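## Task

Counting shelves from the floor up, find the third shelf of the supply shelving. On it a cardboard box has a scrub sponge resting on top. Move that box into the cart's top tray. When done, the sponge must still be on that third shelf and must not overhang its front edge. Every other item on that shelf must also stay on it. The robot must not topple or finish leaning.

## Robot and tools

ROBOT. A Dexmate Vega in simulation: a three-wheeled base (two steered front wheels, a passive rear caster), a torso of three links (hip, knee, waist joints) that folds in a Z, a head with a camera, and two 7-joint arms, each with a two-finger gripper and a wrist camera. Seen from above it is about 0.70 m long and 0.63 m wide; its front edge sits 0.35 m ahead of the base origin. Loose objects may occasionally get nudged by the scene itself.

FRAMES. All positions are in metres. The base frame has its origin on the floor at the base's turning point (0.185 m behind the front axle), x forward, y left, z up. Hand and chest positions are reported in it. left_hand and right_hand are a point between the fingers, 0.033 m short of the closed tips; fingers point along the hand's z, close along its y, and the hand's back (camera side) faces -x. The odometry frame is the base frame as it was when the scene began; base_odometry counts wheel turns only, so slip looks like travel. Heading is in rad, positive left.

TOOL move. Every argument except cameras forms one action. An action holds base, joints or both (plus optional speeds or min_time_s), or else target by itself. An empty call just reports state and images.
- base: exactly one key. translate_m is a forward (+) or backward offset, -2 to 2 m; strafe_m a left (+) or right sideways offset, -2 to 2 m; rotate_rad a counter-clockwise (+) turn in place, -3.2 to 3.2 rad. All are relative to where the base last reported itself. Front wheels re-aim first (up to 1.1 s); heading can drift while strafing.
- joints: a single object of absolute joint angles in rad, keyed by name (torso_hip_rad, torso_knee_rad, torso_waist_rad, left_/right_ shoulder_pitch, shoulder_yaw, upper_arm_roll, elbow, forearm_roll, wrist_pitch, wrist_yaw, gripper, and head_pan_rad, head_tilt_rad, head_camera_tilt_rad). Ranges: hip 0 to 1.57, knee 0 to 3.141, waist -1.57 to 1.57 (chest lean = knee - hip - waist); grippers 0 (shut) to 0.785. Sign traps: right shoulder pitch and right wrist pitch go down with NEGATIVE values, left with positive. Torso presets (hip, knee, waist): stand 0.469, 1.617, 1.048 (start); stand_high 0.78, 1.57, 0.44; lean_20 0.52, 1.05, 0.18; lean_45 0.52, 1.05, -0.26; low_lean_45 0, 0, -0.79. Arm fold, in key order shoulder pitch to wrist yaw: left 1, 0.5, -0.6, -2.5, 0, -0.9, 0; right -1, -0.5, 0.6, -2.5, 0, 0.9, 0. Fold arms before going to low_lean_45.
- target: one hand's absolute pose in the base frame: side ("left"/"right"), x, y, z (m, -3 to 3), pitch_deg (90 fingers down, 0 level; -30 to 95), heading_deg (0 forward, + counter-clockwise), optional roll_deg (default 0), optional line_only (true = straight path or refuse). Roll r and r+180 are equivalent. The robot must be still; the plan is checked against the robot's own body only, not the furniture. Straight paths go up to 45 cm, else an arc that can swing the elbow wide. One target covers at most 8.6 s; on "short (part of ...)" resend it.
- speeds: per-action caps, translate_m/strafe_m 0.04 to 0.3 m/s, rotate_rad 0.1 to 0.6 rad/s. min_time_s: 0.1 to 8 s minimum duration for arm and head motions.
- cameras: list from head_camera, left_wrist_camera, right_wrist_camera, all; [] for none; omitted means all.

OTHER TOOLS. wait(seconds 0 to 10) lets the scene run and returns state. zoom_image(camera, region [x0,y0,x1,y1] in pixels, at most 504x504) enlarges part of that camera's newest image; head images are 896x560, wrist ones 672x420. read_manual gives only licence text. finished_scene(scene) closes the current scene permanently; the goal must hold with the robot gone.

RESULTS. The move line reads done or the worst status. Per motion: done; off_target (resting away, maybe still pushing); contact_stop (an arm pushed near full torque ~0.6 s; its whole group — torso, left arm, or right arm — halts and forgets targets); time_out; not_followed (a safety check withheld arm targets, see cause:); refused (nothing moved; later calls in that reply are skipped); reached/short for hand targets (within 10 mm and 2 degrees). on_its_own lists uncommanded actions. turned_by_wheels and turned_by_imu give turning since the last result; base_tilt gives lean in degrees. MOTOR HOT, OVER-TEMPERATURE FAULT, TORQUE FAULT and ARM HIT lines flag trouble.

GRIPPER. Open fingers form a V; gap at the hand point is about 0.24 x angle - 0.002 m. The angle reached says nothing about whether something is held; check cameras. Squeezing harder than needed can eject wide objects. A hand carries about 4 kg; heavy loads sag ~0.02 m.

AVOID. The base keeps driving into furniture without stopping; a time_out or near-zero count means it is blocked. Tipping is not prevented and a fallen robot stays down. Keep the arms from hitting or pressing on each other (can end the scene). Under joints nothing keeps arms off the body except contact. After any stop, back the arm off first to stop heating. Do not drop objects, release moving ones, slam or push hard; keep the sponge and neighbours on the shelf.

Each tool is called after "Emit:" by a JSON object that holds its "api" and its "payload".

## Session

Emit:
{"api": "move", "payload": {}}

Scene clock: 0.00 s.
Joint torques (N m): no reading
base_odometry: x=+0.000 y=+0.000 heading=+0.000
turned_by_wheels: +0.000
turned_by_imu: +0.000
base_tilt: forward=+0.1 right=+0.3
base_status: not commanded
joint_positions: torso_hip_rad=+0.469 torso_knee_rad=+1.617 torso_waist_rad=+1.048 left_shoulder_pitch_rad=+2.208 left_shoulder_yaw_rad=+0.002 left_upper_arm_roll_rad=+0.004 left_elbow_rad=-1.093 left_forearm_roll_rad=+0.009 left_wrist_pitch_rad=-0.495 left_wrist_yaw_rad=+0.018 left_gripper_rad=+0.005 right_shoulder_pitch_rad=-2.195 right_shoulder_yaw_rad=+0.020 right_upper_arm_roll_rad=-0.015 right_elbow_rad=-1.081 right_forearm_roll_rad=+0.002 right_wrist_pitch_rad=+0.504 right_wrist_yaw_rad=-0.019 right_gripper_rad=+0.005 head_pan_rad=+0.000 head_tilt_rad=+0.000 head_camera_tilt_rad=+0.000
joint_status: not commanded
chest: x=-0.0111 y=+0.0000 z=+1.4155 quat_wxyz=(+0.999, +0.000, +0.050, +0.000) (m; base frame)
left_hand: x=+0.1875 y=+0.2317 z=+0.6007 quat_wxyz=(+0.413, +0.002, +0.911, +0.006) pitch_deg=+41.2 heading_deg=+0.7 roll_deg=+1.0 back=up (m; base frame)
right_hand: x=+0.1939 y=-0.2174 z=+0.6016 quat_wxyz=(+0.417, +0.011, +0.909, +0.002) pitch_deg=+40.7 heading_deg=-0.4 roll_deg=+1.0 back=up (m; base frame)
pictures: head_camera, left_wrist_camera, right_wrist_camera

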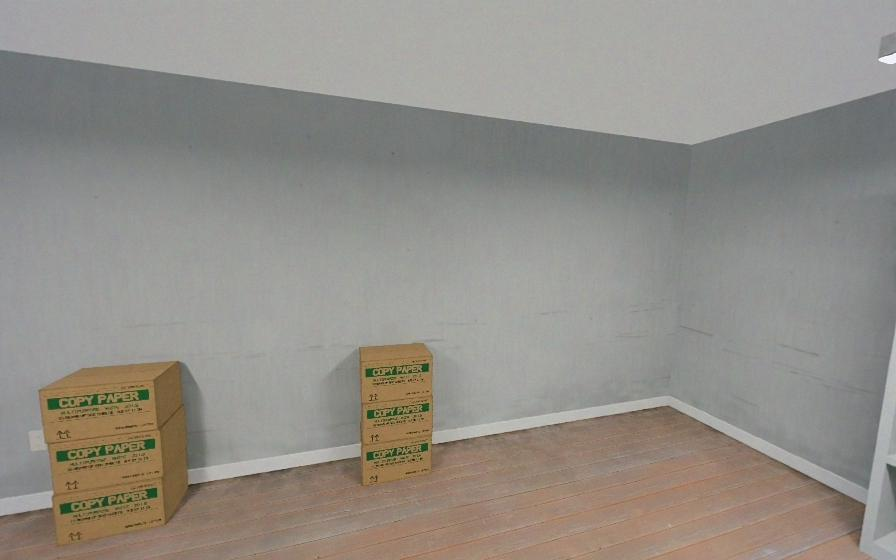

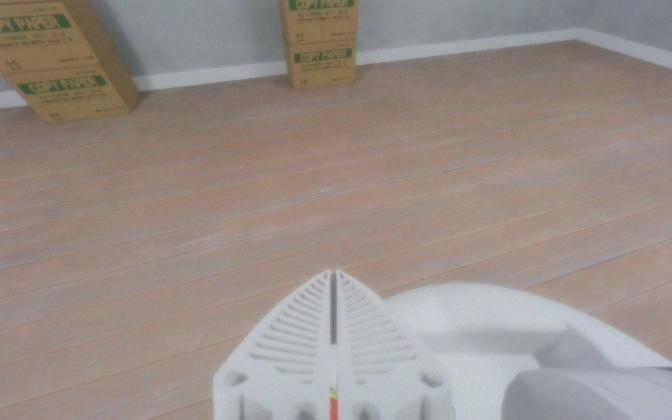

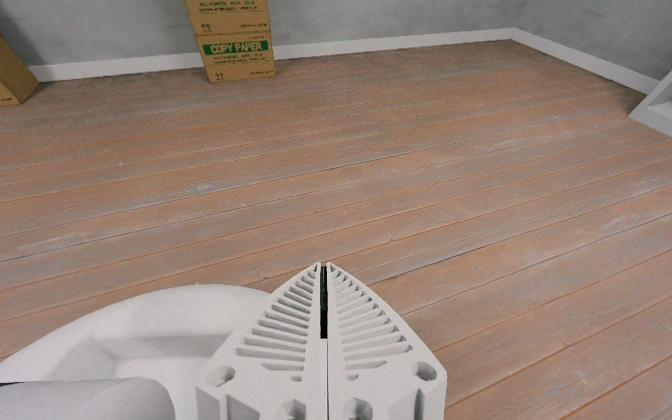

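Emit:
{"api": "move", "payload": {"joints": {"head_pan_rad": -1.2, "head_camera_tilt_rad": 0.2}, "cameras": ["head_camera"]}}

Emit:
{"api": "move", "payload": {"joints": {"head_pan_rad": -2.4, "head_camera_tilt_rad": 0.2}, "cameras": ["head_camera"]}}

Emit:
{"api": "move", "payload": {"joints": {"head_pan_rad": 1.2, "head_camera_tilt_rad": 0.2}, "cameras": ["head_camera"]}}

Emit:
{"api": "move", "payload": {"joints": {"head_pan_rad": 2.4, "head_camera_tilt_rad": 0.2}, "cameras": ["head_camera"]}}

Scene clock: 1.90 s.
Joint torques (N m): left_arm=[7.48 0.72 1.28 -3.6 0 -2.37 0.02] | right_arm=[-4.78 -1.24 0.06 -3.26 0.07 3.43 -0.05]
move: done
base_odometry: x=+0.000 y=+0.000 heading=+0.000
turned_by_wheels: +0.000
turned_by_imu: +0.000
base_tilt: forward=+0.2 right=+0.3
base_status: not commanded
joint_positions: torso_hip_rad=+0.469 torso_knee_rad=+1.617 torso_waist_rad=+1.048 left_shoulder_pitch_rad=+2.208 left_shoulder_yaw_rad=+0.002 left_upper_arm_roll_rad=+0.004 left_elbow_rad=-1.093 left_forearm_roll_rad=+0.009 left_wrist_pitch_rad=-0.495 left_wrist_yaw_rad=+0.018 left_gripper_rad=+0.005 right_shoulder_pitch_rad=-2.195 right_shoulder_yaw_rad=+0.020 right_upper_arm_roll_rad=-0.015 right_elbow_rad=-1.081 right_forearm_roll_rad=+0.002 right_wrist_pitch_rad=+0.504 right_wrist_yaw_rad=-0.019 right_gripper_rad=+0.005 head_pan_rad=-1.199 head_tilt_rad=+0.000 head_camera_tilt_rad=+0.199
joint_status: all done
chest: x=-0.0111 y=+0.0000 z=+1.4155 quat_wxyz=(+0.999, +0.000, +0.050, +0.000) (m; base frame)
left_hand: x=+0.1875 y=+0.2317 z=+0.6007 quat_wxyz=(+0.413, +0.002, +0.911, +0.006) pitch_deg=+41.2 heading_deg=+0.7 roll_deg=+1.0 back=up (m; base frame)
right_hand: x=+0.1939 y=-0.2174 z=+0.6016 quat_wxyz=(+0.417, +0.011, +0.909, +0.002) pitch_deg=+40.7 heading_deg=-0.4 roll_deg=+1.0 back=up (m; base frame)
pictures: head_camera
camera_calibration:
head_camera: T_world_to_cam=[[-0.922093, -0.370563, 0.11148, -0.208881], [-0.186547, 0.173269, -0.967046, 1.46578], [0.339036, -0.912502, -0.228898, 0.327403], [0, 0, 0, 1]] pos_world=[-0.0301724, -0.0326224, 1.51571]

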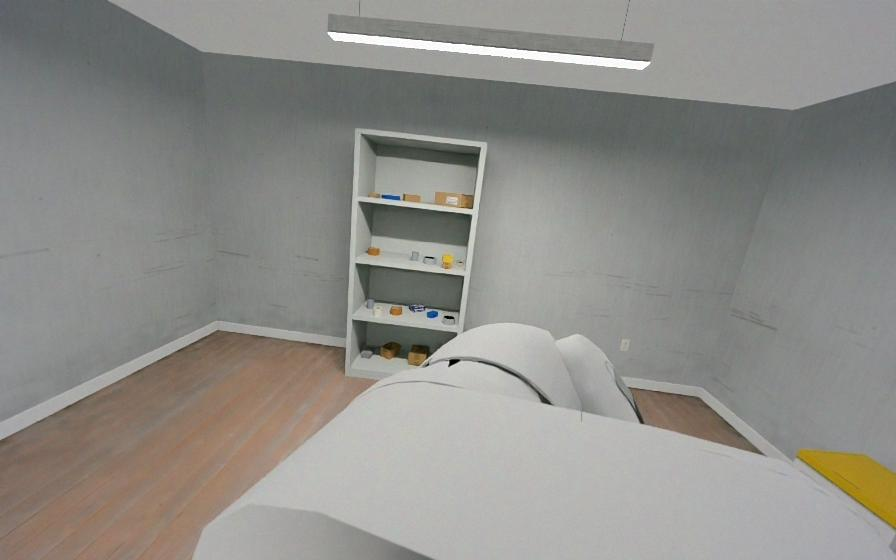

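Scene clock: 3.37 s.
Joint torques (N m): left_arm=[7.58 0.24 1.31 -4.21 -0.05 -2.15 0.06] | right_arm=[-5.51 -0.35 0.54 -5.19 -0.04 3.25 0.2]
move: done
base_odometry: x=+0.000 y=+0.000 heading=+0.000
turned_by_wheels: +0.000
turned_by_imu: +0.000
base_tilt: forward=+0.1 right=+0.3
base_status: not commanded
joint_positions: torso_hip_rad=+0.469 torso_knee_rad=+1.617 torso_waist_rad=+1.048 left_shoulder_pitch_rad=+2.208 left_shoulder_yaw_rad=+0.002 left_upper_arm_roll_rad=+0.004 left_elbow_rad=-1.093 left_forearm_roll_rad=+0.009 left_wrist_pitch_rad=-0.495 left_wrist_yaw_rad=+0.018 left_gripper_rad=+0.005 right_shoulder_pitch_rad=-2.195 right_shoulder_yaw_rad=+0.020 right_upper_arm_roll_rad=-0.015 right_elbow_rad=-1.081 right_forearm_roll_rad=+0.002 right_wrist_pitch_rad=+0.504 right_wrist_yaw_rad=-0.019 right_gripper_rad=+0.005 head_pan_rad=-2.399 head_tilt_rad=+0.000 head_camera_tilt_rad=+0.199
joint_status: all done
chest: x=-0.0111 y=+0.0000 z=+1.4155 quat_wxyz=(+0.999, +0.000, +0.050, +0.000) (m; base frame)
left_hand: x=+0.1875 y=+0.2317 z=+0.6007 quat_wxyz=(+0.413, +0.002, +0.911, +0.006) pitch_deg=+41.2 heading_deg=+0.7 roll_deg=+1.0 back=up (m; base frame)
right_hand: x=+0.1939 y=-0.2174 z=+0.6016 quat_wxyz=(+0.417, +0.011, +0.909, +0.002) pitch_deg=+40.7 heading_deg=-0.4 roll_deg=+1.0 back=up (m; base frame)
pictures: head_camera
camera_calibration:
head_camera: T_world_to_cam=[[-0.676579, 0.731234, 0.0868222, -0.153111], [0.0305911, 0.145715, -0.988854, 1.51511], [-0.735734, -0.666381, -0.120957, 0.0832638], [0, 0, 0, 1]] pos_world=[-0.0886805, -0.0533283, 1.52158]

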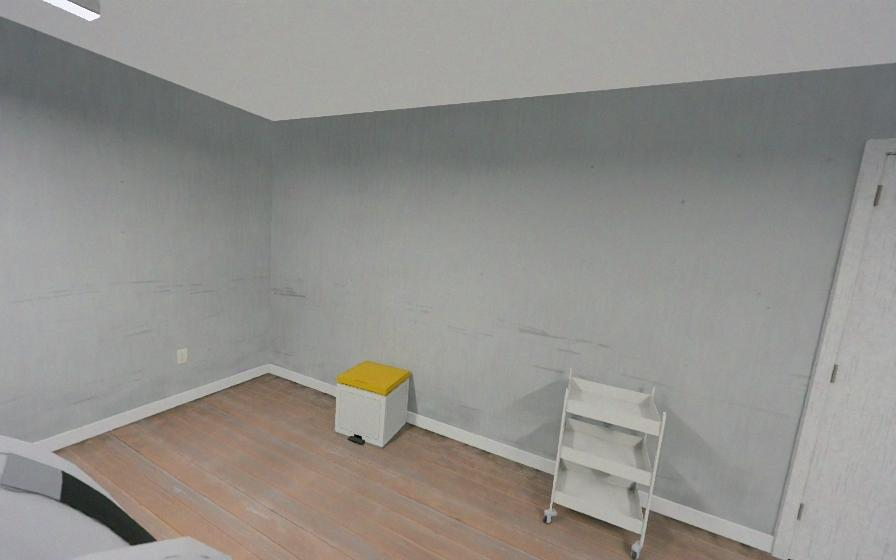

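Scene clock: 6.43 s.
Joint torques (N m): left_arm=[6.97 -0.33 0.97 -4.39 0.02 -2.84 0.18] | right_arm=[-4.09 -1.5 1.06 -3.66 -0.07 2.84 0.21]
move: done
base_odometry: x=+0.000 y=+0.000 heading=+0.000
turned_by_wheels: +0.000
turned_by_imu: +0.001
base_tilt: forward=+0.2 right=+0.3
base_status: not commanded
joint_positions: torso_hip_rad=+0.469 torso_knee_rad=+1.617 torso_waist_rad=+1.048 left_shoulder_pitch_rad=+2.208 left_shoulder_yaw_rad=+0.002 left_upper_arm_roll_rad=+0.004 left_elbow_rad=-1.093 left_forearm_roll_rad=+0.009 left_wrist_pitch_rad=-0.495 left_wrist_yaw_rad=+0.018 left_gripper_rad=+0.005 right_shoulder_pitch_rad=-2.195 right_shoulder_yaw_rad=+0.020 right_upper_arm_roll_rad=-0.015 right_elbow_rad=-1.081 right_forearm_roll_rad=+0.002 right_wrist_pitch_rad=+0.504 right_wrist_yaw_rad=-0.019 right_gripper_rad=+0.005 head_pan_rad=+1.199 head_tilt_rad=+0.000 head_camera_tilt_rad=+0.199
joint_status: all done
chest: x=-0.0111 y=+0.0000 z=+1.4155 quat_wxyz=(+0.999, +0.000, +0.050, +0.000) (m; base frame)
left_hand: x=+0.1875 y=+0.2317 z=+0.6007 quat_wxyz=(+0.413, +0.002, +0.911, +0.006) pitch_deg=+41.2 heading_deg=+0.7 roll_deg=+1.0 back=up (m; base frame)
right_hand: x=+0.1939 y=-0.2174 z=+0.6016 quat_wxyz=(+0.417, +0.011, +0.909, +0.002) pitch_deg=+40.7 heading_deg=-0.4 roll_deg=+1.0 back=up (m; base frame)
pictures: head_camera
camera_calibration:
head_camera: T_world_to_cam=[[0.931772, -0.355275, -0.0747071, 0.212234], [-0.14944, -0.187799, -0.970773, 1.47421], [0.330861, 0.915703, -0.228078, 0.325548], [0, 0, 0, 1]] pos_world=[-0.0851595, 0.0541513, 1.52123]

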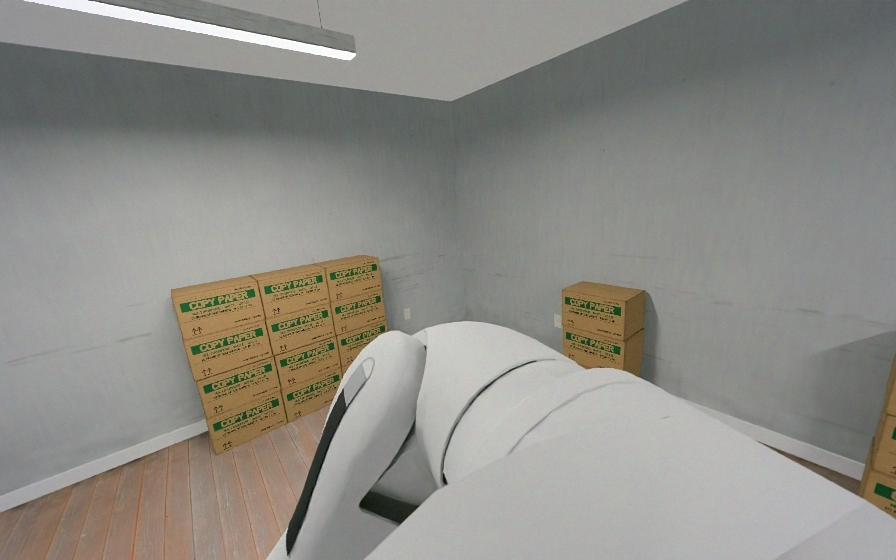

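Scene clock: 7.90 s.
Joint torques (N m): left_arm=[8.62 0.82 0.99 -3.67 -0.03 -2.83 0.08] | right_arm=[-4.69 -1.09 0.69 -4.63 0.02 3.43 0.05]
move: done
base_odometry: x=+0.000 y=+0.000 heading=+0.000
turned_by_wheels: +0.000
turned_by_imu: +0.000
base_tilt: forward=+0.1 right=+0.3
base_status: not commanded
joint_positions: torso_hip_rad=+0.469 torso_knee_rad=+1.617 torso_waist_rad=+1.048 left_shoulder_pitch_rad=+2.208 left_shoulder_yaw_rad=+0.002 left_upper_arm_roll_rad=+0.004 left_elbow_rad=-1.093 left_forearm_roll_rad=+0.009 left_wrist_pitch_rad=-0.495 left_wrist_yaw_rad=+0.018 left_gripper_rad=+0.005 right_shoulder_pitch_rad=-2.195 right_shoulder_yaw_rad=+0.020 right_upper_arm_roll_rad=-0.015 right_elbow_rad=-1.081 right_forearm_roll_rad=+0.002 right_wrist_pitch_rad=+0.504 right_wrist_yaw_rad=-0.019 right_gripper_rad=+0.005 head_pan_rad=+2.399 head_tilt_rad=+0.000 head_camera_tilt_rad=+0.199
joint_status: all done
chest: x=-0.0111 y=+0.0000 z=+1.4155 quat_wxyz=(+0.999, +0.000, +0.050, +0.000) (m; base frame)
left_hand: x=+0.1875 y=+0.2317 z=+0.6007 quat_wxyz=(+0.413, +0.002, +0.911, +0.006) pitch_deg=+41.2 heading_deg=+0.7 roll_deg=+1.0 back=up (m; base frame)
right_hand: x=+0.1939 y=-0.2174 z=+0.6016 quat_wxyz=(+0.417, +0.011, +0.909, +0.002) pitch_deg=+40.7 heading_deg=-0.4 roll_deg=+1.0 back=up (m; base frame)
pictures: head_camera
camera_calibration:
head_camera: T_world_to_cam=[[0.668305, 0.742322, -0.0482465, 0.152386], [0.0575104, -0.116221, -0.991557, 1.52122], [-0.741661, 0.659887, -0.120363, 0.0819186], [0, 0, 0, 1]] pos_world=[-0.128571, 0.00962165, 1.52559]

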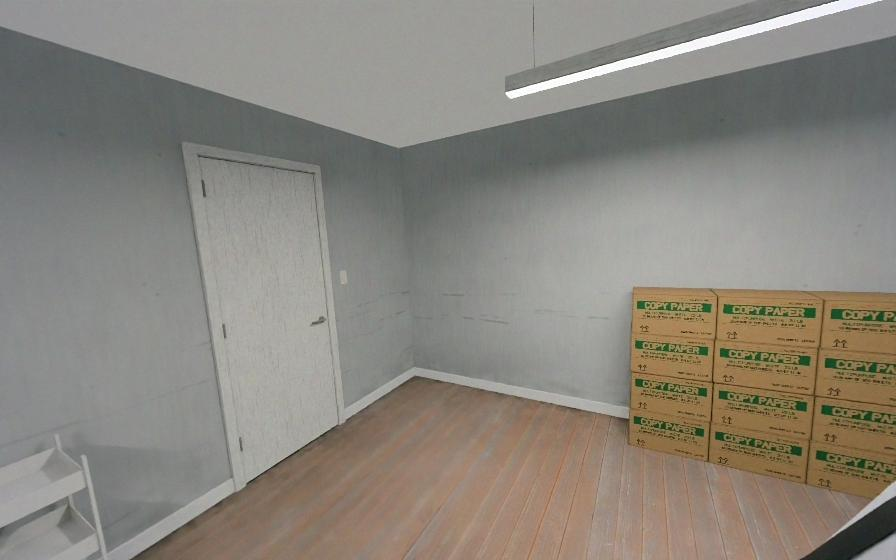

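Emit:
{"api": "move", "payload": {"joints": {"head_pan_rad": -1.2, "head_camera_tilt_rad": 0.2}, "cameras": ["head_camera"]}}

Emit:
{"api": "zoom_image", "payload": {"camera": "head_camera", "region": [330, 120, 510, 390]}}

Emit:
{"api": "zoom_image", "payload": {"camera": "head_camera", "region": [350, 225, 480, 280]}}

Scene clock: 11.50 s.
Joint torques (N m): left_arm=[7.57 1.12 1.28 -3.73 0.04 -3.17 -0.04] | right_arm=[-5.04 0.44 1.1 -4.34 -0.18 2.79 -0.01]
move: done
base_odometry: x=+0.000 y=+0.000 heading=+0.000
turned_by_wheels: +0.000
turned_by_imu: +0.001
base_tilt: forward=+0.1 right=+0.4
base_status: not commanded
joint_positions: torso_hip_rad=+0.469 torso_knee_rad=+1.617 torso_waist_rad=+1.048 left_shoulder_pitch_rad=+2.208 left_shoulder_yaw_rad=+0.002 left_upper_arm_roll_rad=+0.004 left_elbow_rad=-1.093 left_forearm_roll_rad=+0.009 left_wrist_pitch_rad=-0.495 left_wrist_yaw_rad=+0.018 left_gripper_rad=+0.005 right_shoulder_pitch_rad=-2.195 right_shoulder_yaw_rad=+0.020 right_upper_arm_roll_rad=-0.015 right_elbow_rad=-1.081 right_forearm_roll_rad=+0.002 right_wrist_pitch_rad=+0.504 right_wrist_yaw_rad=-0.019 right_gripper_rad=+0.005 head_pan_rad=-1.199 head_tilt_rad=+0.000 head_camera_tilt_rad=+0.199
joint_status: all done
chest: x=-0.0111 y=+0.0000 z=+1.4155 quat_wxyz=(+0.999, +0.000, +0.050, +0.000) (m; base frame)
left_hand: x=+0.1875 y=+0.2317 z=+0.6007 quat_wxyz=(+0.413, +0.002, +0.911, +0.006) pitch_deg=+41.2 heading_deg=+0.7 roll_deg=+1.0 back=up (m; base frame)
right_hand: x=+0.1939 y=-0.2174 z=+0.6016 quat_wxyz=(+0.417, +0.011, +0.909, +0.002) pitch_deg=+40.7 heading_deg=-0.4 roll_deg=+1.0 back=up (m; base frame)
pictures: head_camera
camera_calibration:
head_camera: T_world_to_cam=[[-0.922093, -0.370563, 0.11148, -0.208881], [-0.186547, 0.17327, -0.967046, 1.46578], [0.339036, -0.912502, -0.228899, 0.327405], [0, 0, 0, 1]] pos_world=[-0.0301725, -0.0326224, 1.51571]

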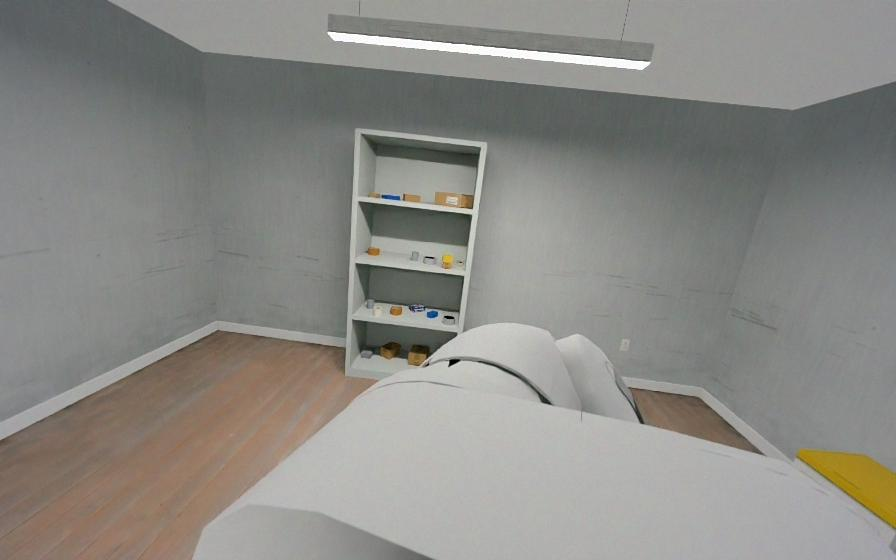

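Scaled by 1.867 from the camera's 896x560 image, which has a finer 960x600 frame.

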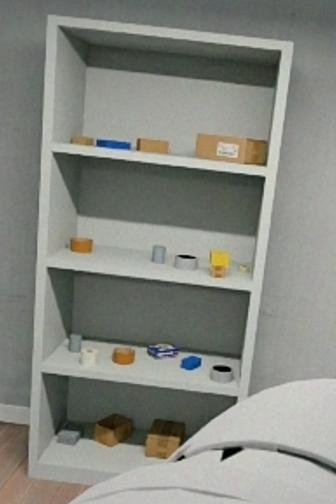

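Scaled by 3.877 from the camera's 896x560 image, which has a finer 960x600 frame.

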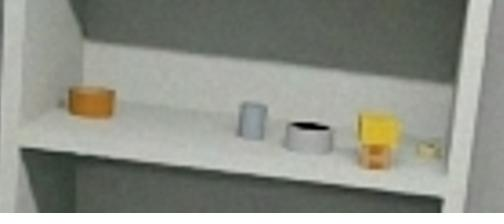

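Emit:
{"api": "move", "payload": {"base": {"rotate_rad": -1.234}, "joints": {"head_pan_rad": 0.0, "head_camera_tilt_rad": 0.2}, "cameras": ["head_camera"]}}

Scene clock: 18.87 s.
Joint torques (N m): left_arm=[7.95 0.43 1.24 -3.97 -0.06 -3.09 0.07] | right_arm=[-4.16 0.84 0.02 -5.03 -0.25 2.25 -0.23]
move: done
base_odometry: x=+0.000 y=+0.000 heading=-1.233
turned_by_wheels: -1.233
turned_by_imu: -1.198
base_tilt: forward=+0.1 right=+0.2
base_status: done
joint_positions: torso_hip_rad=+0.469 torso_knee_rad=+1.617 torso_waist_rad=+1.048 left_shoulder_pitch_rad=+2.208 left_shoulder_yaw_rad=+0.002 left_upper_arm_roll_rad=+0.004 left_elbow_rad=-1.093 left_forearm_roll_rad=+0.009 left_wrist_pitch_rad=-0.495 left_wrist_yaw_rad=+0.018 left_gripper_rad=+0.005 right_shoulder_pitch_rad=-2.195 right_shoulder_yaw_rad=+0.020 right_upper_arm_roll_rad=-0.015 right_elbow_rad=-1.081 right_forearm_roll_rad=+0.002 right_wrist_pitch_rad=+0.504 right_wrist_yaw_rad=-0.019 right_gripper_rad=+0.005 head_pan_rad=-0.001 head_tilt_rad=+0.000 head_camera_tilt_rad=+0.199
joint_status: all done
chest: x=-0.0111 y=+0.0000 z=+1.4155 quat_wxyz=(+0.999, +0.000, +0.050, +0.000) (m; base frame)
left_hand: x=+0.1875 y=+0.2317 z=+0.6007 quat_wxyz=(+0.413, +0.002, +0.911, +0.006) pitch_deg=+41.2 heading_deg=+0.7 roll_deg=+1.0 back=up (m; base frame)
right_hand: x=+0.1939 y=-0.2174 z=+0.6016 quat_wxyz=(+0.417, +0.011, +0.909, +0.002) pitch_deg=+40.7 heading_deg=-0.4 roll_deg=+1.0 back=up (m; base frame)
pictures: head_camera
camera_calibration:
head_camera: T_world_to_cam=[[0.00936748, -0.999795, 0.0179315, 0.00270538], [-0.290813, -0.0198811, -0.956573, 1.4421], [0.956734, 0.00374598, -0.290939, 0.467724], [0, 0, 0, 1]] pos_world=[-0.0281336, 0.0296231, 1.5155]

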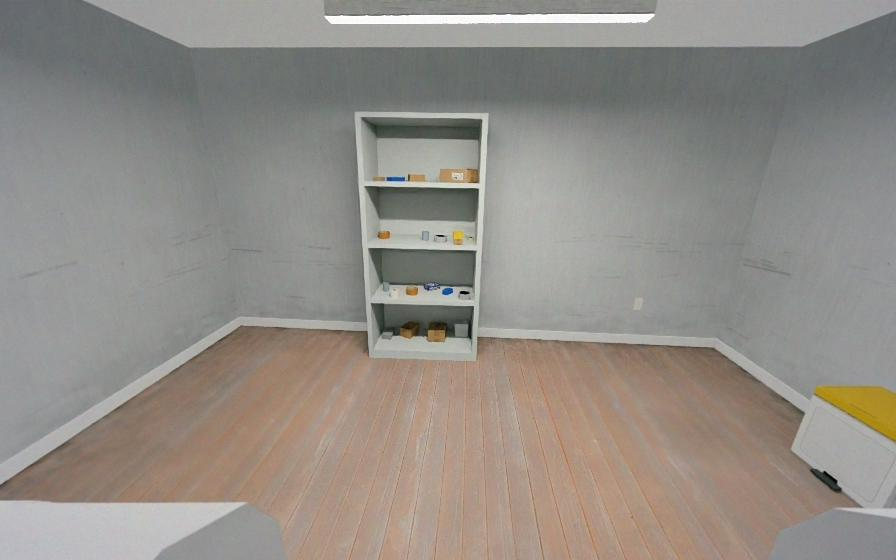

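Emit:
{"api": "move", "payload": {"base": {"rotate_rad": -0.02}, "cameras": []}}

Emit:
{"api": "move", "payload": {"base": {"translate_m": 1.5}, "joints": {"head_camera_tilt_rad": 0.35}, "cameras": ["head_camera"]}}

Scene clock: 20.50 s.
Joint torques (N m): left_arm=[7.88 0.46 1.33 -3.78 -0.01 -2.04 0.13] | right_arm=[-6.51 0.03 0.04 -5.01 -0.15 2.69 -0.03]
move: done
base_odometry: x=+0.000 y=+0.000 heading=-1.253
turned_by_wheels: -0.020
turned_by_imu: -0.019
base_tilt: forward=+0.1 right=+0.2
base_status: done
joint_positions: torso_hip_rad=+0.469 torso_knee_rad=+1.617 torso_waist_rad=+1.048 left_shoulder_pitch_rad=+2.208 left_shoulder_yaw_rad=+0.002 left_upper_arm_roll_rad=+0.004 left_elbow_rad=-1.093 left_forearm_roll_rad=+0.009 left_wrist_pitch_rad=-0.495 left_wrist_yaw_rad=+0.018 left_gripper_rad=+0.005 right_shoulder_pitch_rad=-2.195 right_shoulder_yaw_rad=+0.020 right_upper_arm_roll_rad=-0.015 right_elbow_rad=-1.081 right_forearm_roll_rad=+0.002 right_wrist_pitch_rad=+0.504 right_wrist_yaw_rad=-0.019 right_gripper_rad=+0.005 head_pan_rad=-0.001 head_tilt_rad=+0.000 head_camera_tilt_rad=+0.199
joint_status: not commanded
chest: x=-0.0111 y=+0.0000 z=+1.4155 quat_wxyz=(+0.999, +0.000, +0.050, +0.000) (m; base frame)
left_hand: x=+0.1875 y=+0.2317 z=+0.6007 quat_wxyz=(+0.413, +0.002, +0.911, +0.006) pitch_deg=+41.2 heading_deg=+0.7 roll_deg=+1.0 back=up (m; base frame)
right_hand: x=+0.1939 y=-0.2174 z=+0.6016 quat_wxyz=(+0.417, +0.011, +0.909, +0.002) pitch_deg=+40.7 heading_deg=-0.4 roll_deg=+1.0 back=up (m; base frame)
pictures: none
No camera images: "cameras" was empty.

Scene clock: 27.33 s.
Joint torques (N m): left_arm=[7.4 0.35 0.94 -3.43 -0.01 -2.35 0.16] | right_arm=[-6.14 -1.61 0.36 -6.39 -0.21 2.96 -0.02]
move: done
base_odometry: x=+0.465 y=-1.426 heading=-1.253
turned_by_wheels: -0.001
turned_by_imu: -0.008
base_tilt: forward=+0.2 right=+0.4
base_status: done
joint_positions: torso_hip_rad=+0.469 torso_knee_rad=+1.617 torso_waist_rad=+1.048 left_shoulder_pitch_rad=+2.208 left_shoulder_yaw_rad=+0.002 left_upper_arm_roll_rad=+0.004 left_elbow_rad=-1.093 left_forearm_roll_rad=+0.009 left_wrist_pitch_rad=-0.495 left_wrist_yaw_rad=+0.018 left_gripper_rad=+0.005 right_shoulder_pitch_rad=-2.195 right_shoulder_yaw_rad=+0.020 right_upper_arm_roll_rad=-0.015 right_elbow_rad=-1.081 right_forearm_roll_rad=+0.002 right_wrist_pitch_rad=+0.504 right_wrist_yaw_rad=-0.019 right_gripper_rad=+0.005 head_pan_rad=-0.001 head_tilt_rad=+0.000 head_camera_tilt_rad=+0.349
joint_status: all done
chest: x=-0.0111 y=+0.0000 z=+1.4155 quat_wxyz=(+0.999, +0.000, +0.050, +0.000) (m; base frame)
left_hand: x=+0.1875 y=+0.2317 z=+0.6007 quat_wxyz=(+0.413, +0.002, +0.911, +0.006) pitch_deg=+41.2 heading_deg=+0.7 roll_deg=+1.0 back=up (m; base frame)
right_hand: x=+0.1939 y=-0.2174 z=+0.6016 quat_wxyz=(+0.417, +0.011, +0.909, +0.002) pitch_deg=+40.7 heading_deg=-0.4 roll_deg=+1.0 back=up (m; base frame)
pictures: head_camera
camera_calibration:
head_camera: T_world_to_cam=[[0.0119604, -0.999797, 0.0162265, 0.0054353], [-0.430555, -0.0197956, -0.902347, 1.35079], [0.902485, 0.00380601, -0.430704, 0.670637], [0, 0, 0, 1]] pos_world=[-0.0237137, 0.0296215, 1.50764]

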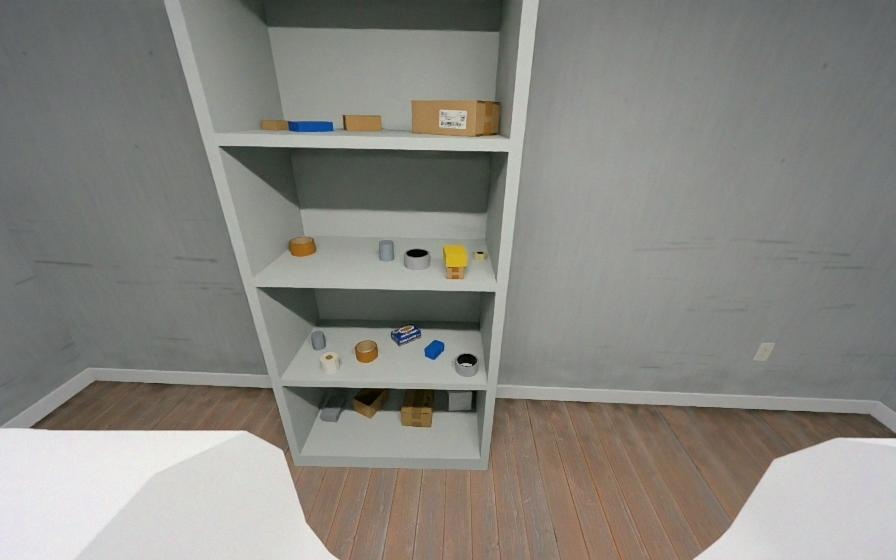

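Emit:
{"api": "zoom_image", "payload": {"camera": "head_camera", "region": [380, 220, 520, 310]}}

Scaled by 3.600 from the camera's 896x560 image, which has a finer 960x600 frame.

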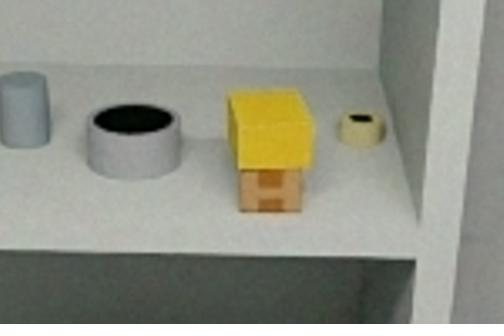

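Emit:
{"api": "move", "payload": {"base": {"strafe_m": 0.15}, "joints": {"right_gripper_rad": 0.5}, "cameras": []}}

Emit:
{"api": "move", "payload": {"base": {"translate_m": 0.4}, "joints": {"head_camera_tilt_rad": 0.5}, "cameras": ["head_camera"]}}

Scene clock: 34.43 s.
Joint torques (N m): left_arm=[7.7 -0.11 1.16 -4.55 0.03 -2.87 0.07] | right_arm=[-5.02 -0.64 0.49 -3.86 -0.08 2.54 -0.11]
move: done
base_odometry: x=+0.608 y=-1.380 heading=-1.255
turned_by_wheels: -0.001
turned_by_imu: -0.002
base_tilt: forward=+0.2 right=+0.3
base_status: done
joint_positions: torso_hip_rad=+0.469 torso_knee_rad=+1.617 torso_waist_rad=+1.048 left_shoulder_pitch_rad=+2.208 left_shoulder_yaw_rad=+0.002 left_upper_arm_roll_rad=+0.004 left_elbow_rad=-1.093 left_forearm_roll_rad=+0.009 left_wrist_pitch_rad=-0.495 left_wrist_yaw_rad=+0.018 left_gripper_rad=+0.005 right_shoulder_pitch_rad=-2.195 right_shoulder_yaw_rad=+0.020 right_upper_arm_roll_rad=-0.015 right_elbow_rad=-1.081 right_forearm_roll_rad=+0.002 right_wrist_pitch_rad=+0.504 right_wrist_yaw_rad=-0.019 right_gripper_rad=+0.500 head_pan_rad=+0.000 head_tilt_rad=+0.000 head_camera_tilt_rad=+0.349
joint_status: all done
chest: x=-0.0111 y=+0.0000 z=+1.4155 quat_wxyz=(+0.999, +0.000, +0.050, +0.000) (m; base frame)
left_hand: x=+0.1875 y=+0.2317 z=+0.6007 quat_wxyz=(+0.413, +0.002, +0.911, +0.006) pitch_deg=+41.2 heading_deg=+0.7 roll_deg=+1.1 back=up (m; base frame)
right_hand: x=+0.1939 y=-0.2174 z=+0.6016 quat_wxyz=(+0.417, +0.011, +0.909, +0.002) pitch_deg=+40.7 heading_deg=-0.4 roll_deg=+1.0 back=up (m; base frame)
pictures: none
No camera images: "cameras" was empty.

Scene clock: 37.90 s.
Joint torques (N m): left_arm=[7.67 0.02 1.11 -4.5 -0.01 -2.67 0.02] | right_arm=[-5.35 -1.04 1.01 -3.96 -0.28 2.94 0.04]
move: done
base_odometry: x=+0.733 y=-1.760 heading=-1.255
turned_by_wheels: -0.001
turned_by_imu: +0.000
base_tilt: forward=+0.1 right=+0.2
base_status: done
joint_positions: torso_hip_rad=+0.469 torso_knee_rad=+1.617 torso_waist_rad=+1.048 left_shoulder_pitch_rad=+2.208 left_shoulder_yaw_rad=+0.002 left_upper_arm_roll_rad=+0.004 left_elbow_rad=-1.093 left_forearm_roll_rad=+0.009 left_wrist_pitch_rad=-0.495 left_wrist_yaw_rad=+0.018 left_gripper_rad=+0.005 right_shoulder_pitch_rad=-2.195 right_shoulder_yaw_rad=+0.020 right_upper_arm_roll_rad=-0.015 right_elbow_rad=-1.081 right_forearm_roll_rad=+0.002 right_wrist_pitch_rad=+0.504 right_wrist_yaw_rad=-0.019 right_gripper_rad=+0.500 head_pan_rad=+0.000 head_tilt_rad=+0.000 head_camera_tilt_rad=+0.499
joint_status: all done
chest: x=-0.0111 y=+0.0000 z=+1.4155 quat_wxyz=(+0.999, +0.000, +0.050, +0.000) (m; base frame)
left_hand: x=+0.1875 y=+0.2317 z=+0.6007 quat_wxyz=(+0.413, +0.002, +0.911, +0.006) pitch_deg=+41.2 heading_deg=+0.7 roll_deg=+1.1 back=up (m; base frame)
right_hand: x=+0.1939 y=-0.2174 z=+0.6016 quat_wxyz=(+0.417, +0.011, +0.909, +0.002) pitch_deg=+40.7 heading_deg=-0.4 roll_deg=+1.0 back=up (m; base frame)
pictures: head_camera
camera_calibration:
head_camera: T_world_to_cam=[[0.0143952, -0.999796, 0.0141468, 0.0087091], [-0.560546, -0.0197852, -0.827887, 1.23023], [0.827998, 0.00398768, -0.560717, 0.857564], [0, 0, 0, 1]] pos_world=[-0.0205854, 0.029628, 1.49922]

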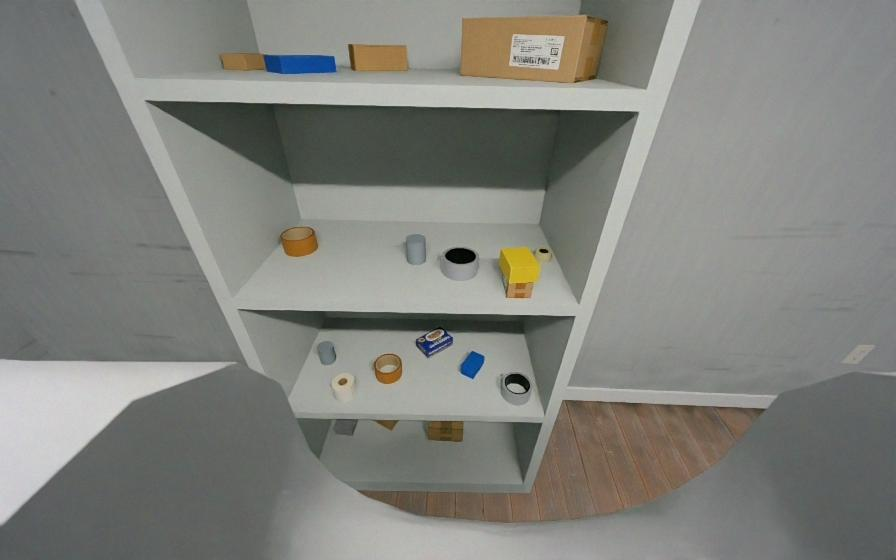

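Emit:
{"api": "zoom_image", "payload": {"camera": "head_camera", "region": [430, 220, 590, 320]}}

Scaled by 3.150 from the camera's 896x560 image, which has a finer 960x600 frame.

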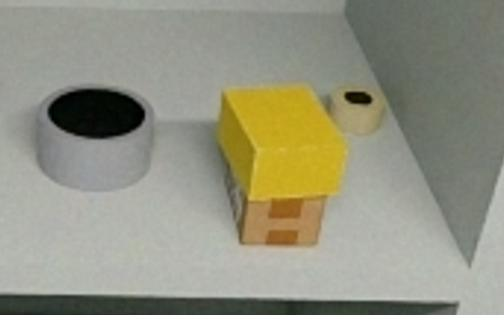

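Emit:
{"api": "move", "payload": {"target": {"side": "right", "x": 0.42, "y": -0.22, "z": 0.95, "pitch_deg": 25, "heading_deg": 11}, "cameras": ["right_wrist_camera"]}}

Emit:
{"api": "move", "payload": {"target": {"side": "right", "x": 0.52, "y": -0.2, "z": 1.06, "pitch_deg": 25, "heading_deg": 11}, "cameras": ["right_wrist_camera", "head_camera"]}}

Scene clock: 42.73 s.
Joint torques (N m): left_arm=[6.69 0.88 1.2 -3.53 0.02 -3.26 0.16] | right_arm=[-4.86 1.02 -0.19 -4.44 -0.33 1.9 -0.2]
move: refused
base_odometry: x=+0.733 y=-1.760 heading=-1.255
turned_by_wheels: +0.000
turned_by_imu: +0.001
base_tilt: forward=+0.1 right=+0.4
base_status: not commanded
joint_positions: torso_hip_rad=+0.469 torso_knee_rad=+1.617 torso_waist_rad=+1.048 left_shoulder_pitch_rad=+2.208 left_shoulder_yaw_rad=+0.002 left_upper_arm_roll_rad=+0.004 left_elbow_rad=-1.093 left_forearm_roll_rad=+0.009 left_wrist_pitch_rad=-0.495 left_wrist_yaw_rad=+0.018 left_gripper_rad=+0.005 right_shoulder_pitch_rad=-2.195 right_shoulder_yaw_rad=+0.020 right_upper_arm_roll_rad=-0.015 right_elbow_rad=-1.081 right_forearm_roll_rad=+0.002 right_wrist_pitch_rad=+0.504 right_wrist_yaw_rad=-0.019 right_gripper_rad=+0.500 head_pan_rad=+0.000 head_tilt_rad=+0.000 head_camera_tilt_rad=+0.499
joint_status: not commanded
chest: x=-0.0111 y=+0.0000 z=+1.4155 quat_wxyz=(+0.999, +0.000, +0.050, +0.000) (m; base frame)
left_hand: x=+0.1875 y=+0.2317 z=+0.6007 quat_wxyz=(+0.413, +0.002, +0.911, +0.006) pitch_deg=+41.2 heading_deg=+0.7 roll_deg=+1.1 back=up (m; base frame)
right_hand: x=+0.1939 y=-0.2174 z=+0.6016 quat_wxyz=(+0.417, +0.011, +0.909, +0.002) pitch_deg=+40.7 heading_deg=-0.4 roll_deg=+1.0 back=up (m; base frame)
right_hand_status: refused: the arm stands too near the robot already: the right finger into the torso, as the model's coarse spheres have them (needs 2.0 cm clear). Nothing moved. Move it clear with "joints".
pictures: right_wrist_camera
camera_calibration:
right_wrist_camera: T_world_to_cam=[[-0.04488, -0.998491, 0.0316528, -0.23528], [-0.760192, 0.0135776, -0.649557, 0.592578], [0.648147, -0.0532143, -0.759654, 0.474778], [0, 0, 0, 1]] pos_world=[0.132188, -0.217705, 0.753028]

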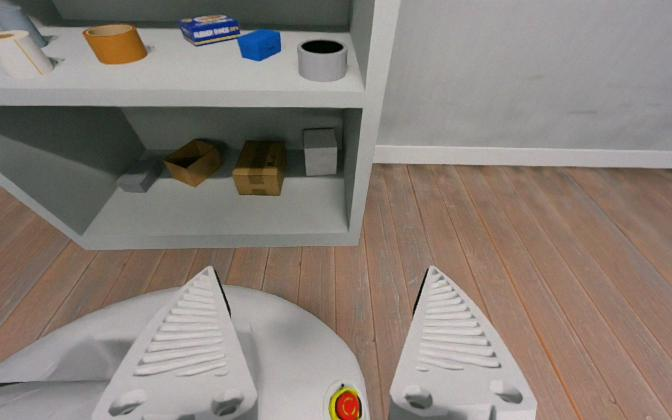

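not run: a stop came earlier in this reply.

Emit:
{"api": "move", "payload": {"joints": {"right_shoulder_pitch_rad": -1.8, "right_shoulder_yaw_rad": -0.1, "right_elbow_rad": -1.5}, "cameras": []}}

Emit:
{"api": "move", "payload": {"target": {"side": "right", "x": 0.50, "y": -0.2, "z": 1.06, "pitch_deg": 25, "heading_deg": 11}, "cameras": ["right_wrist_camera", "head_camera"]}}

Scene clock: 46.33 s.
Joint torques (N m): left_arm=[7.94 0.11 1.42 -4.15 -0.12 -3.25 0.02] | right_arm=[13.36 -2.26 1.49 -11.79 0.02 3.3 -0.21]
move: done
base_odometry: x=+0.733 y=-1.760 heading=-1.255
turned_by_wheels: +0.000
turned_by_imu: +0.001
base_tilt: forward=+0.3 right=+0.4
base_status: not commanded
joint_positions: torso_hip_rad=+0.469 torso_knee_rad=+1.617 torso_waist_rad=+1.048 left_shoulder_pitch_rad=+2.208 left_shoulder_yaw_rad=+0.002 left_upper_arm_roll_rad=+0.004 left_elbow_rad=-1.093 left_forearm_roll_rad=+0.009 left_wrist_pitch_rad=-0.495 left_wrist_yaw_rad=+0.018 left_gripper_rad=+0.005 right_shoulder_pitch_rad=-1.806 right_shoulder_yaw_rad=-0.098 right_upper_arm_roll_rad=-0.015 right_elbow_rad=-1.494 right_forearm_roll_rad=+0.002 right_wrist_pitch_rad=+0.504 right_wrist_yaw_rad=-0.019 right_gripper_rad=+0.500 head_pan_rad=+0.000 head_tilt_rad=+0.000 head_camera_tilt_rad=+0.499
joint_status: all done
chest: x=-0.0111 y=+0.0000 z=+1.4155 quat_wxyz=(+0.999, +0.000, +0.050, +0.000) (m; base frame)
left_hand: x=+0.1875 y=+0.2317 z=+0.6007 quat_wxyz=(+0.413, +0.002, +0.911, +0.006) pitch_deg=+41.2 heading_deg=+0.7 roll_deg=+1.1 back=up (m; base frame)
right_hand: x=+0.5842 y=-0.2423 z=+0.9882 quat_wxyz=(+0.738, -0.040, +0.673, -0.019) pitch_deg=-5.2 heading_deg=+2.0 roll_deg=-4.9 back=up (m; base frame)
pictures: none
No camera images: "cameras" was empty.

Scene clock: 53.10 s.
Joint torques (N m): left_arm=[7.75 0.31 1.4 -3.43 -0.11 -2.91 0] | right_arm=[10.6 -3.89 4.83 -12.74 0.08 2.78 0.13]
move: done
base_odometry: x=+0.733 y=-1.760 heading=-1.255
turned_by_wheels: +0.000
turned_by_imu: +0.002
base_tilt: forward=+0.2 right=+0.3
base_status: not commanded
joint_positions: torso_hip_rad=+0.469 torso_knee_rad=+1.617 torso_waist_rad=+1.048 left_shoulder_pitch_rad=+2.208 left_shoulder_yaw_rad=+0.002 left_upper_arm_roll_rad=+0.004 left_elbow_rad=-1.093 left_forearm_roll_rad=+0.009 left_wrist_pitch_rad=-0.495 left_wrist_yaw_rad=+0.018 left_gripper_rad=+0.005 right_shoulder_pitch_rad=-1.988 right_shoulder_yaw_rad=-0.185 right_upper_arm_roll_rad=+0.123 right_elbow_rad=-2.683 right_forearm_roll_rad=+0.221 right_wrist_pitch_rad=-1.025 right_wrist_yaw_rad=+0.091 right_gripper_rad=+0.500 head_pan_rad=+0.000 head_tilt_rad=+0.000 head_camera_tilt_rad=+0.499
joint_status: not commanded
chest: x=-0.0111 y=+0.0000 z=+1.4155 quat_wxyz=(+0.999, +0.000, +0.050, +0.000) (m; base frame)
left_hand: x=+0.1875 y=+0.2317 z=+0.6007 quat_wxyz=(+0.413, +0.002, +0.911, +0.006) pitch_deg=+41.2 heading_deg=+0.7 roll_deg=+1.1 back=up (m; base frame)
right_hand: x=+0.5002 y=-0.2001 z=+1.0592 quat_wxyz=(+0.535, -0.081, +0.839, +0.051) pitch_deg=+25.0 heading_deg=+11.0 roll_deg=+0.0 back=up (m; base frame)
right_hand_status: reached (straight line, planned for 5.2 s): 1 mm and 0.0 deg off.
pictures: head_camera, right_wrist_camera
camera_calibration:
head_camera: T_world_to_cam=[[0.0143952, -0.999796, 0.0141468, 0.00870908], [-0.560546, -0.0197851, -0.827887, 1.23023], [0.827998, 0.00398762, -0.560717, 0.857564], [0, 0, 0, 1]] pos_world=[-0.0205853, 0.029628, 1.49922]
right_wrist_camera: T_world_to_cam=[[0.152426, -0.987686, 0.0352485, -0.319095], [-0.544071, -0.113632, -0.831309, 1.1814], [0.825078, 0.107535, -0.554692, 0.35129], [0, 0, 0, 1]] pos_world=[0.401563, -0.218696, 1.18822]

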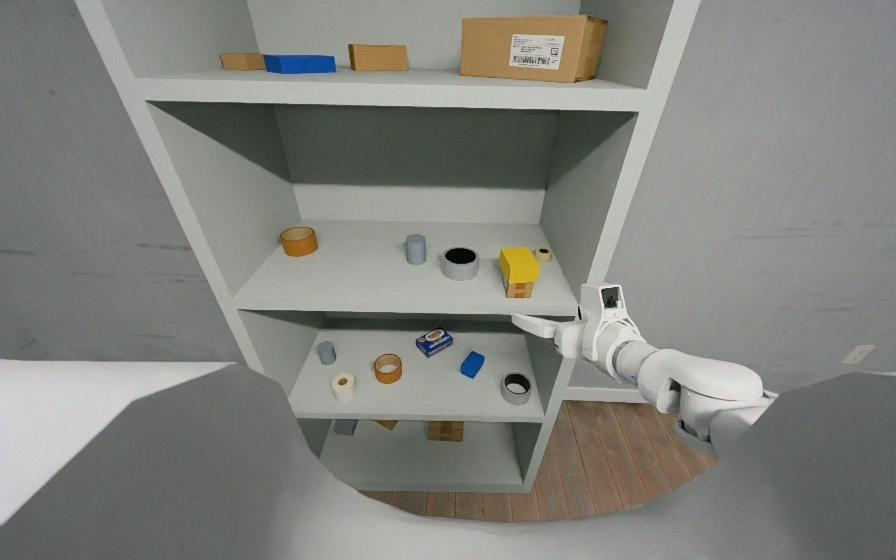

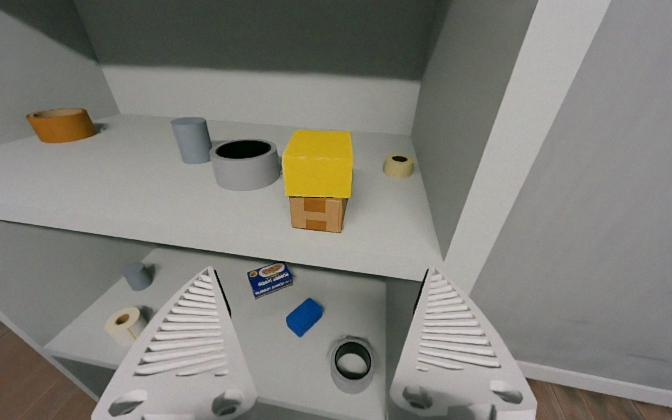

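Emit:
{"api": "move", "payload": {"target": {"side": "right", "x": 0.735, "y": -0.154, "z": 1.038, "pitch_deg": 25, "heading_deg": 11}, "cameras": ["right_wrist_camera", "head_camera"]}}

Scene clock: 58.53 s.
Joint torques (N m): left_arm=[7.59 0.05 1.03 -3.39 0.02 -3.13 -0.02] | right_arm=[22.79 1.7 -0.42 -7.61 0.01 3.57 -0.12]
move: done
base_odometry: x=+0.733 y=-1.760 heading=-1.255
turned_by_wheels: +0.000
turned_by_imu: +0.001
base_tilt: forward=+0.2 right=+0.3
base_status: not commanded
joint_positions: torso_hip_rad=+0.469 torso_knee_rad=+1.617 torso_waist_rad=+1.048 left_shoulder_pitch_rad=+2.208 left_shoulder_yaw_rad=+0.002 left_upper_arm_roll_rad=+0.004 left_elbow_rad=-1.093 left_forearm_roll_rad=+0.009 left_wrist_pitch_rad=-0.495 left_wrist_yaw_rad=+0.018 left_gripper_rad=+0.005 right_shoulder_pitch_rad=-1.267 right_shoulder_yaw_rad=-0.135 right_upper_arm_roll_rad=-0.115 right_elbow_rad=-1.880 right_forearm_roll_rad=+0.162 right_wrist_pitch_rad=-0.929 right_wrist_yaw_rad=+0.031 right_gripper_rad=+0.500 head_pan_rad=+0.000 head_tilt_rad=+0.000 head_camera_tilt_rad=+0.499
joint_status: not commanded
chest: x=-0.0111 y=+0.0000 z=+1.4155 quat_wxyz=(+0.999, +0.000, +0.050, +0.000) (m; base frame)
left_hand: x=+0.1875 y=+0.2317 z=+0.6007 quat_wxyz=(+0.413, +0.002, +0.911, +0.006) pitch_deg=+41.2 heading_deg=+0.7 roll_deg=+1.1 back=up (m; base frame)
right_hand: x=+0.7334 y=-0.1545 z=+1.0375 quat_wxyz=(+0.534, -0.081, +0.840, +0.052) pitch_deg=+25.1 heading_deg=+11.0 roll_deg=+0.0 back=up (m; base frame)
right_hand_status: reached (straight line, planned for 3.0 s): 2 mm and 0.1 deg off.
pictures: head_camera, right_wrist_camera
camera_calibration:
head_camera: T_world_to_cam=[[0.0143949, -0.999796, 0.0141468, 0.00870902], [-0.560546, -0.019785, -0.827887, 1.23023], [0.827998, 0.00398742, -0.560716, 0.857564], [0, 0, 0, 1]] pos_world=[-0.0205854, 0.029628, 1.49922]
right_wrist_camera: T_world_to_cam=[[0.152769, -0.987638, 0.0351164, -0.308951], [-0.545292, -0.113875, -0.830475, 1.29542], [0.824207, 0.107722, -0.555948, 0.143931], [0, 0, 0, 1]] pos_world=[0.634953, -0.17312, 1.16668]

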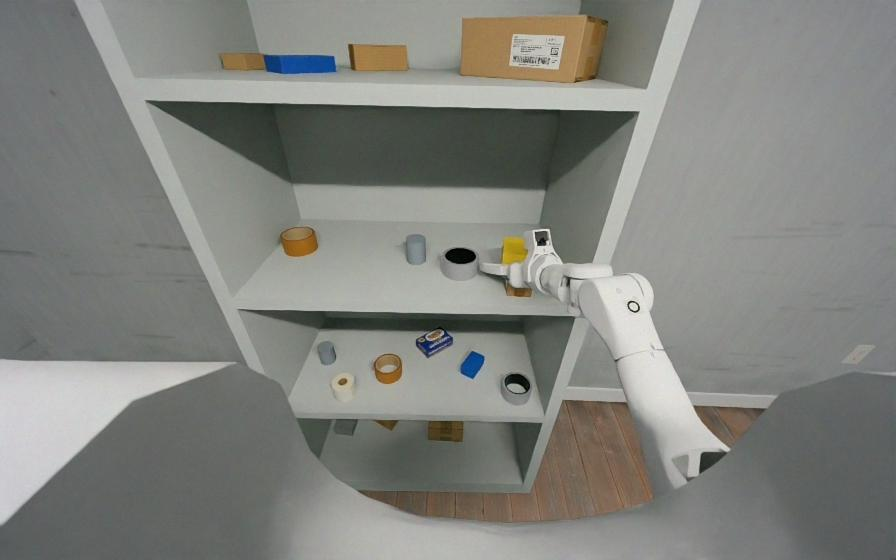

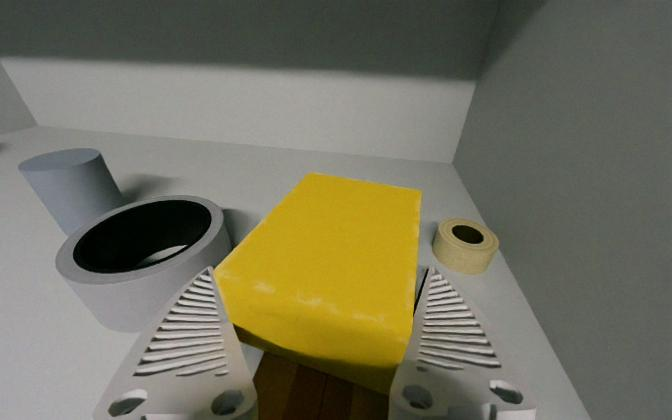

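Emit:
{"api": "zoom_image", "payload": {"camera": "right_wrist_camera", "region": [180, 150, 500, 420]}}

Scaled by 1.575 from the camera's 672x420 image, which has a finer 960x600 frame.

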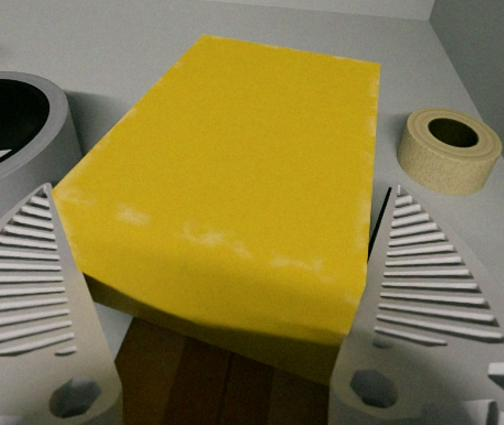

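Emit:
{"api": "zoom_image", "payload": {"camera": "head_camera", "region": [430, 200, 590, 320]}}

Scaled by 3.150 from the camera's 896x560 image, which has a finer 960x600 frame.

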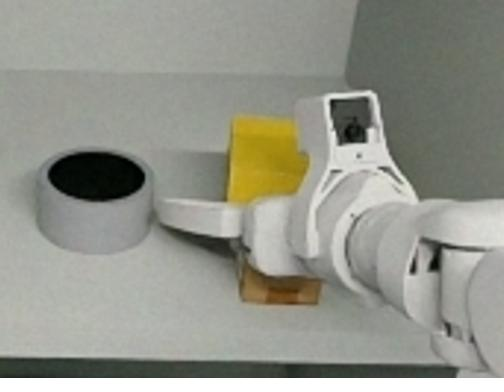

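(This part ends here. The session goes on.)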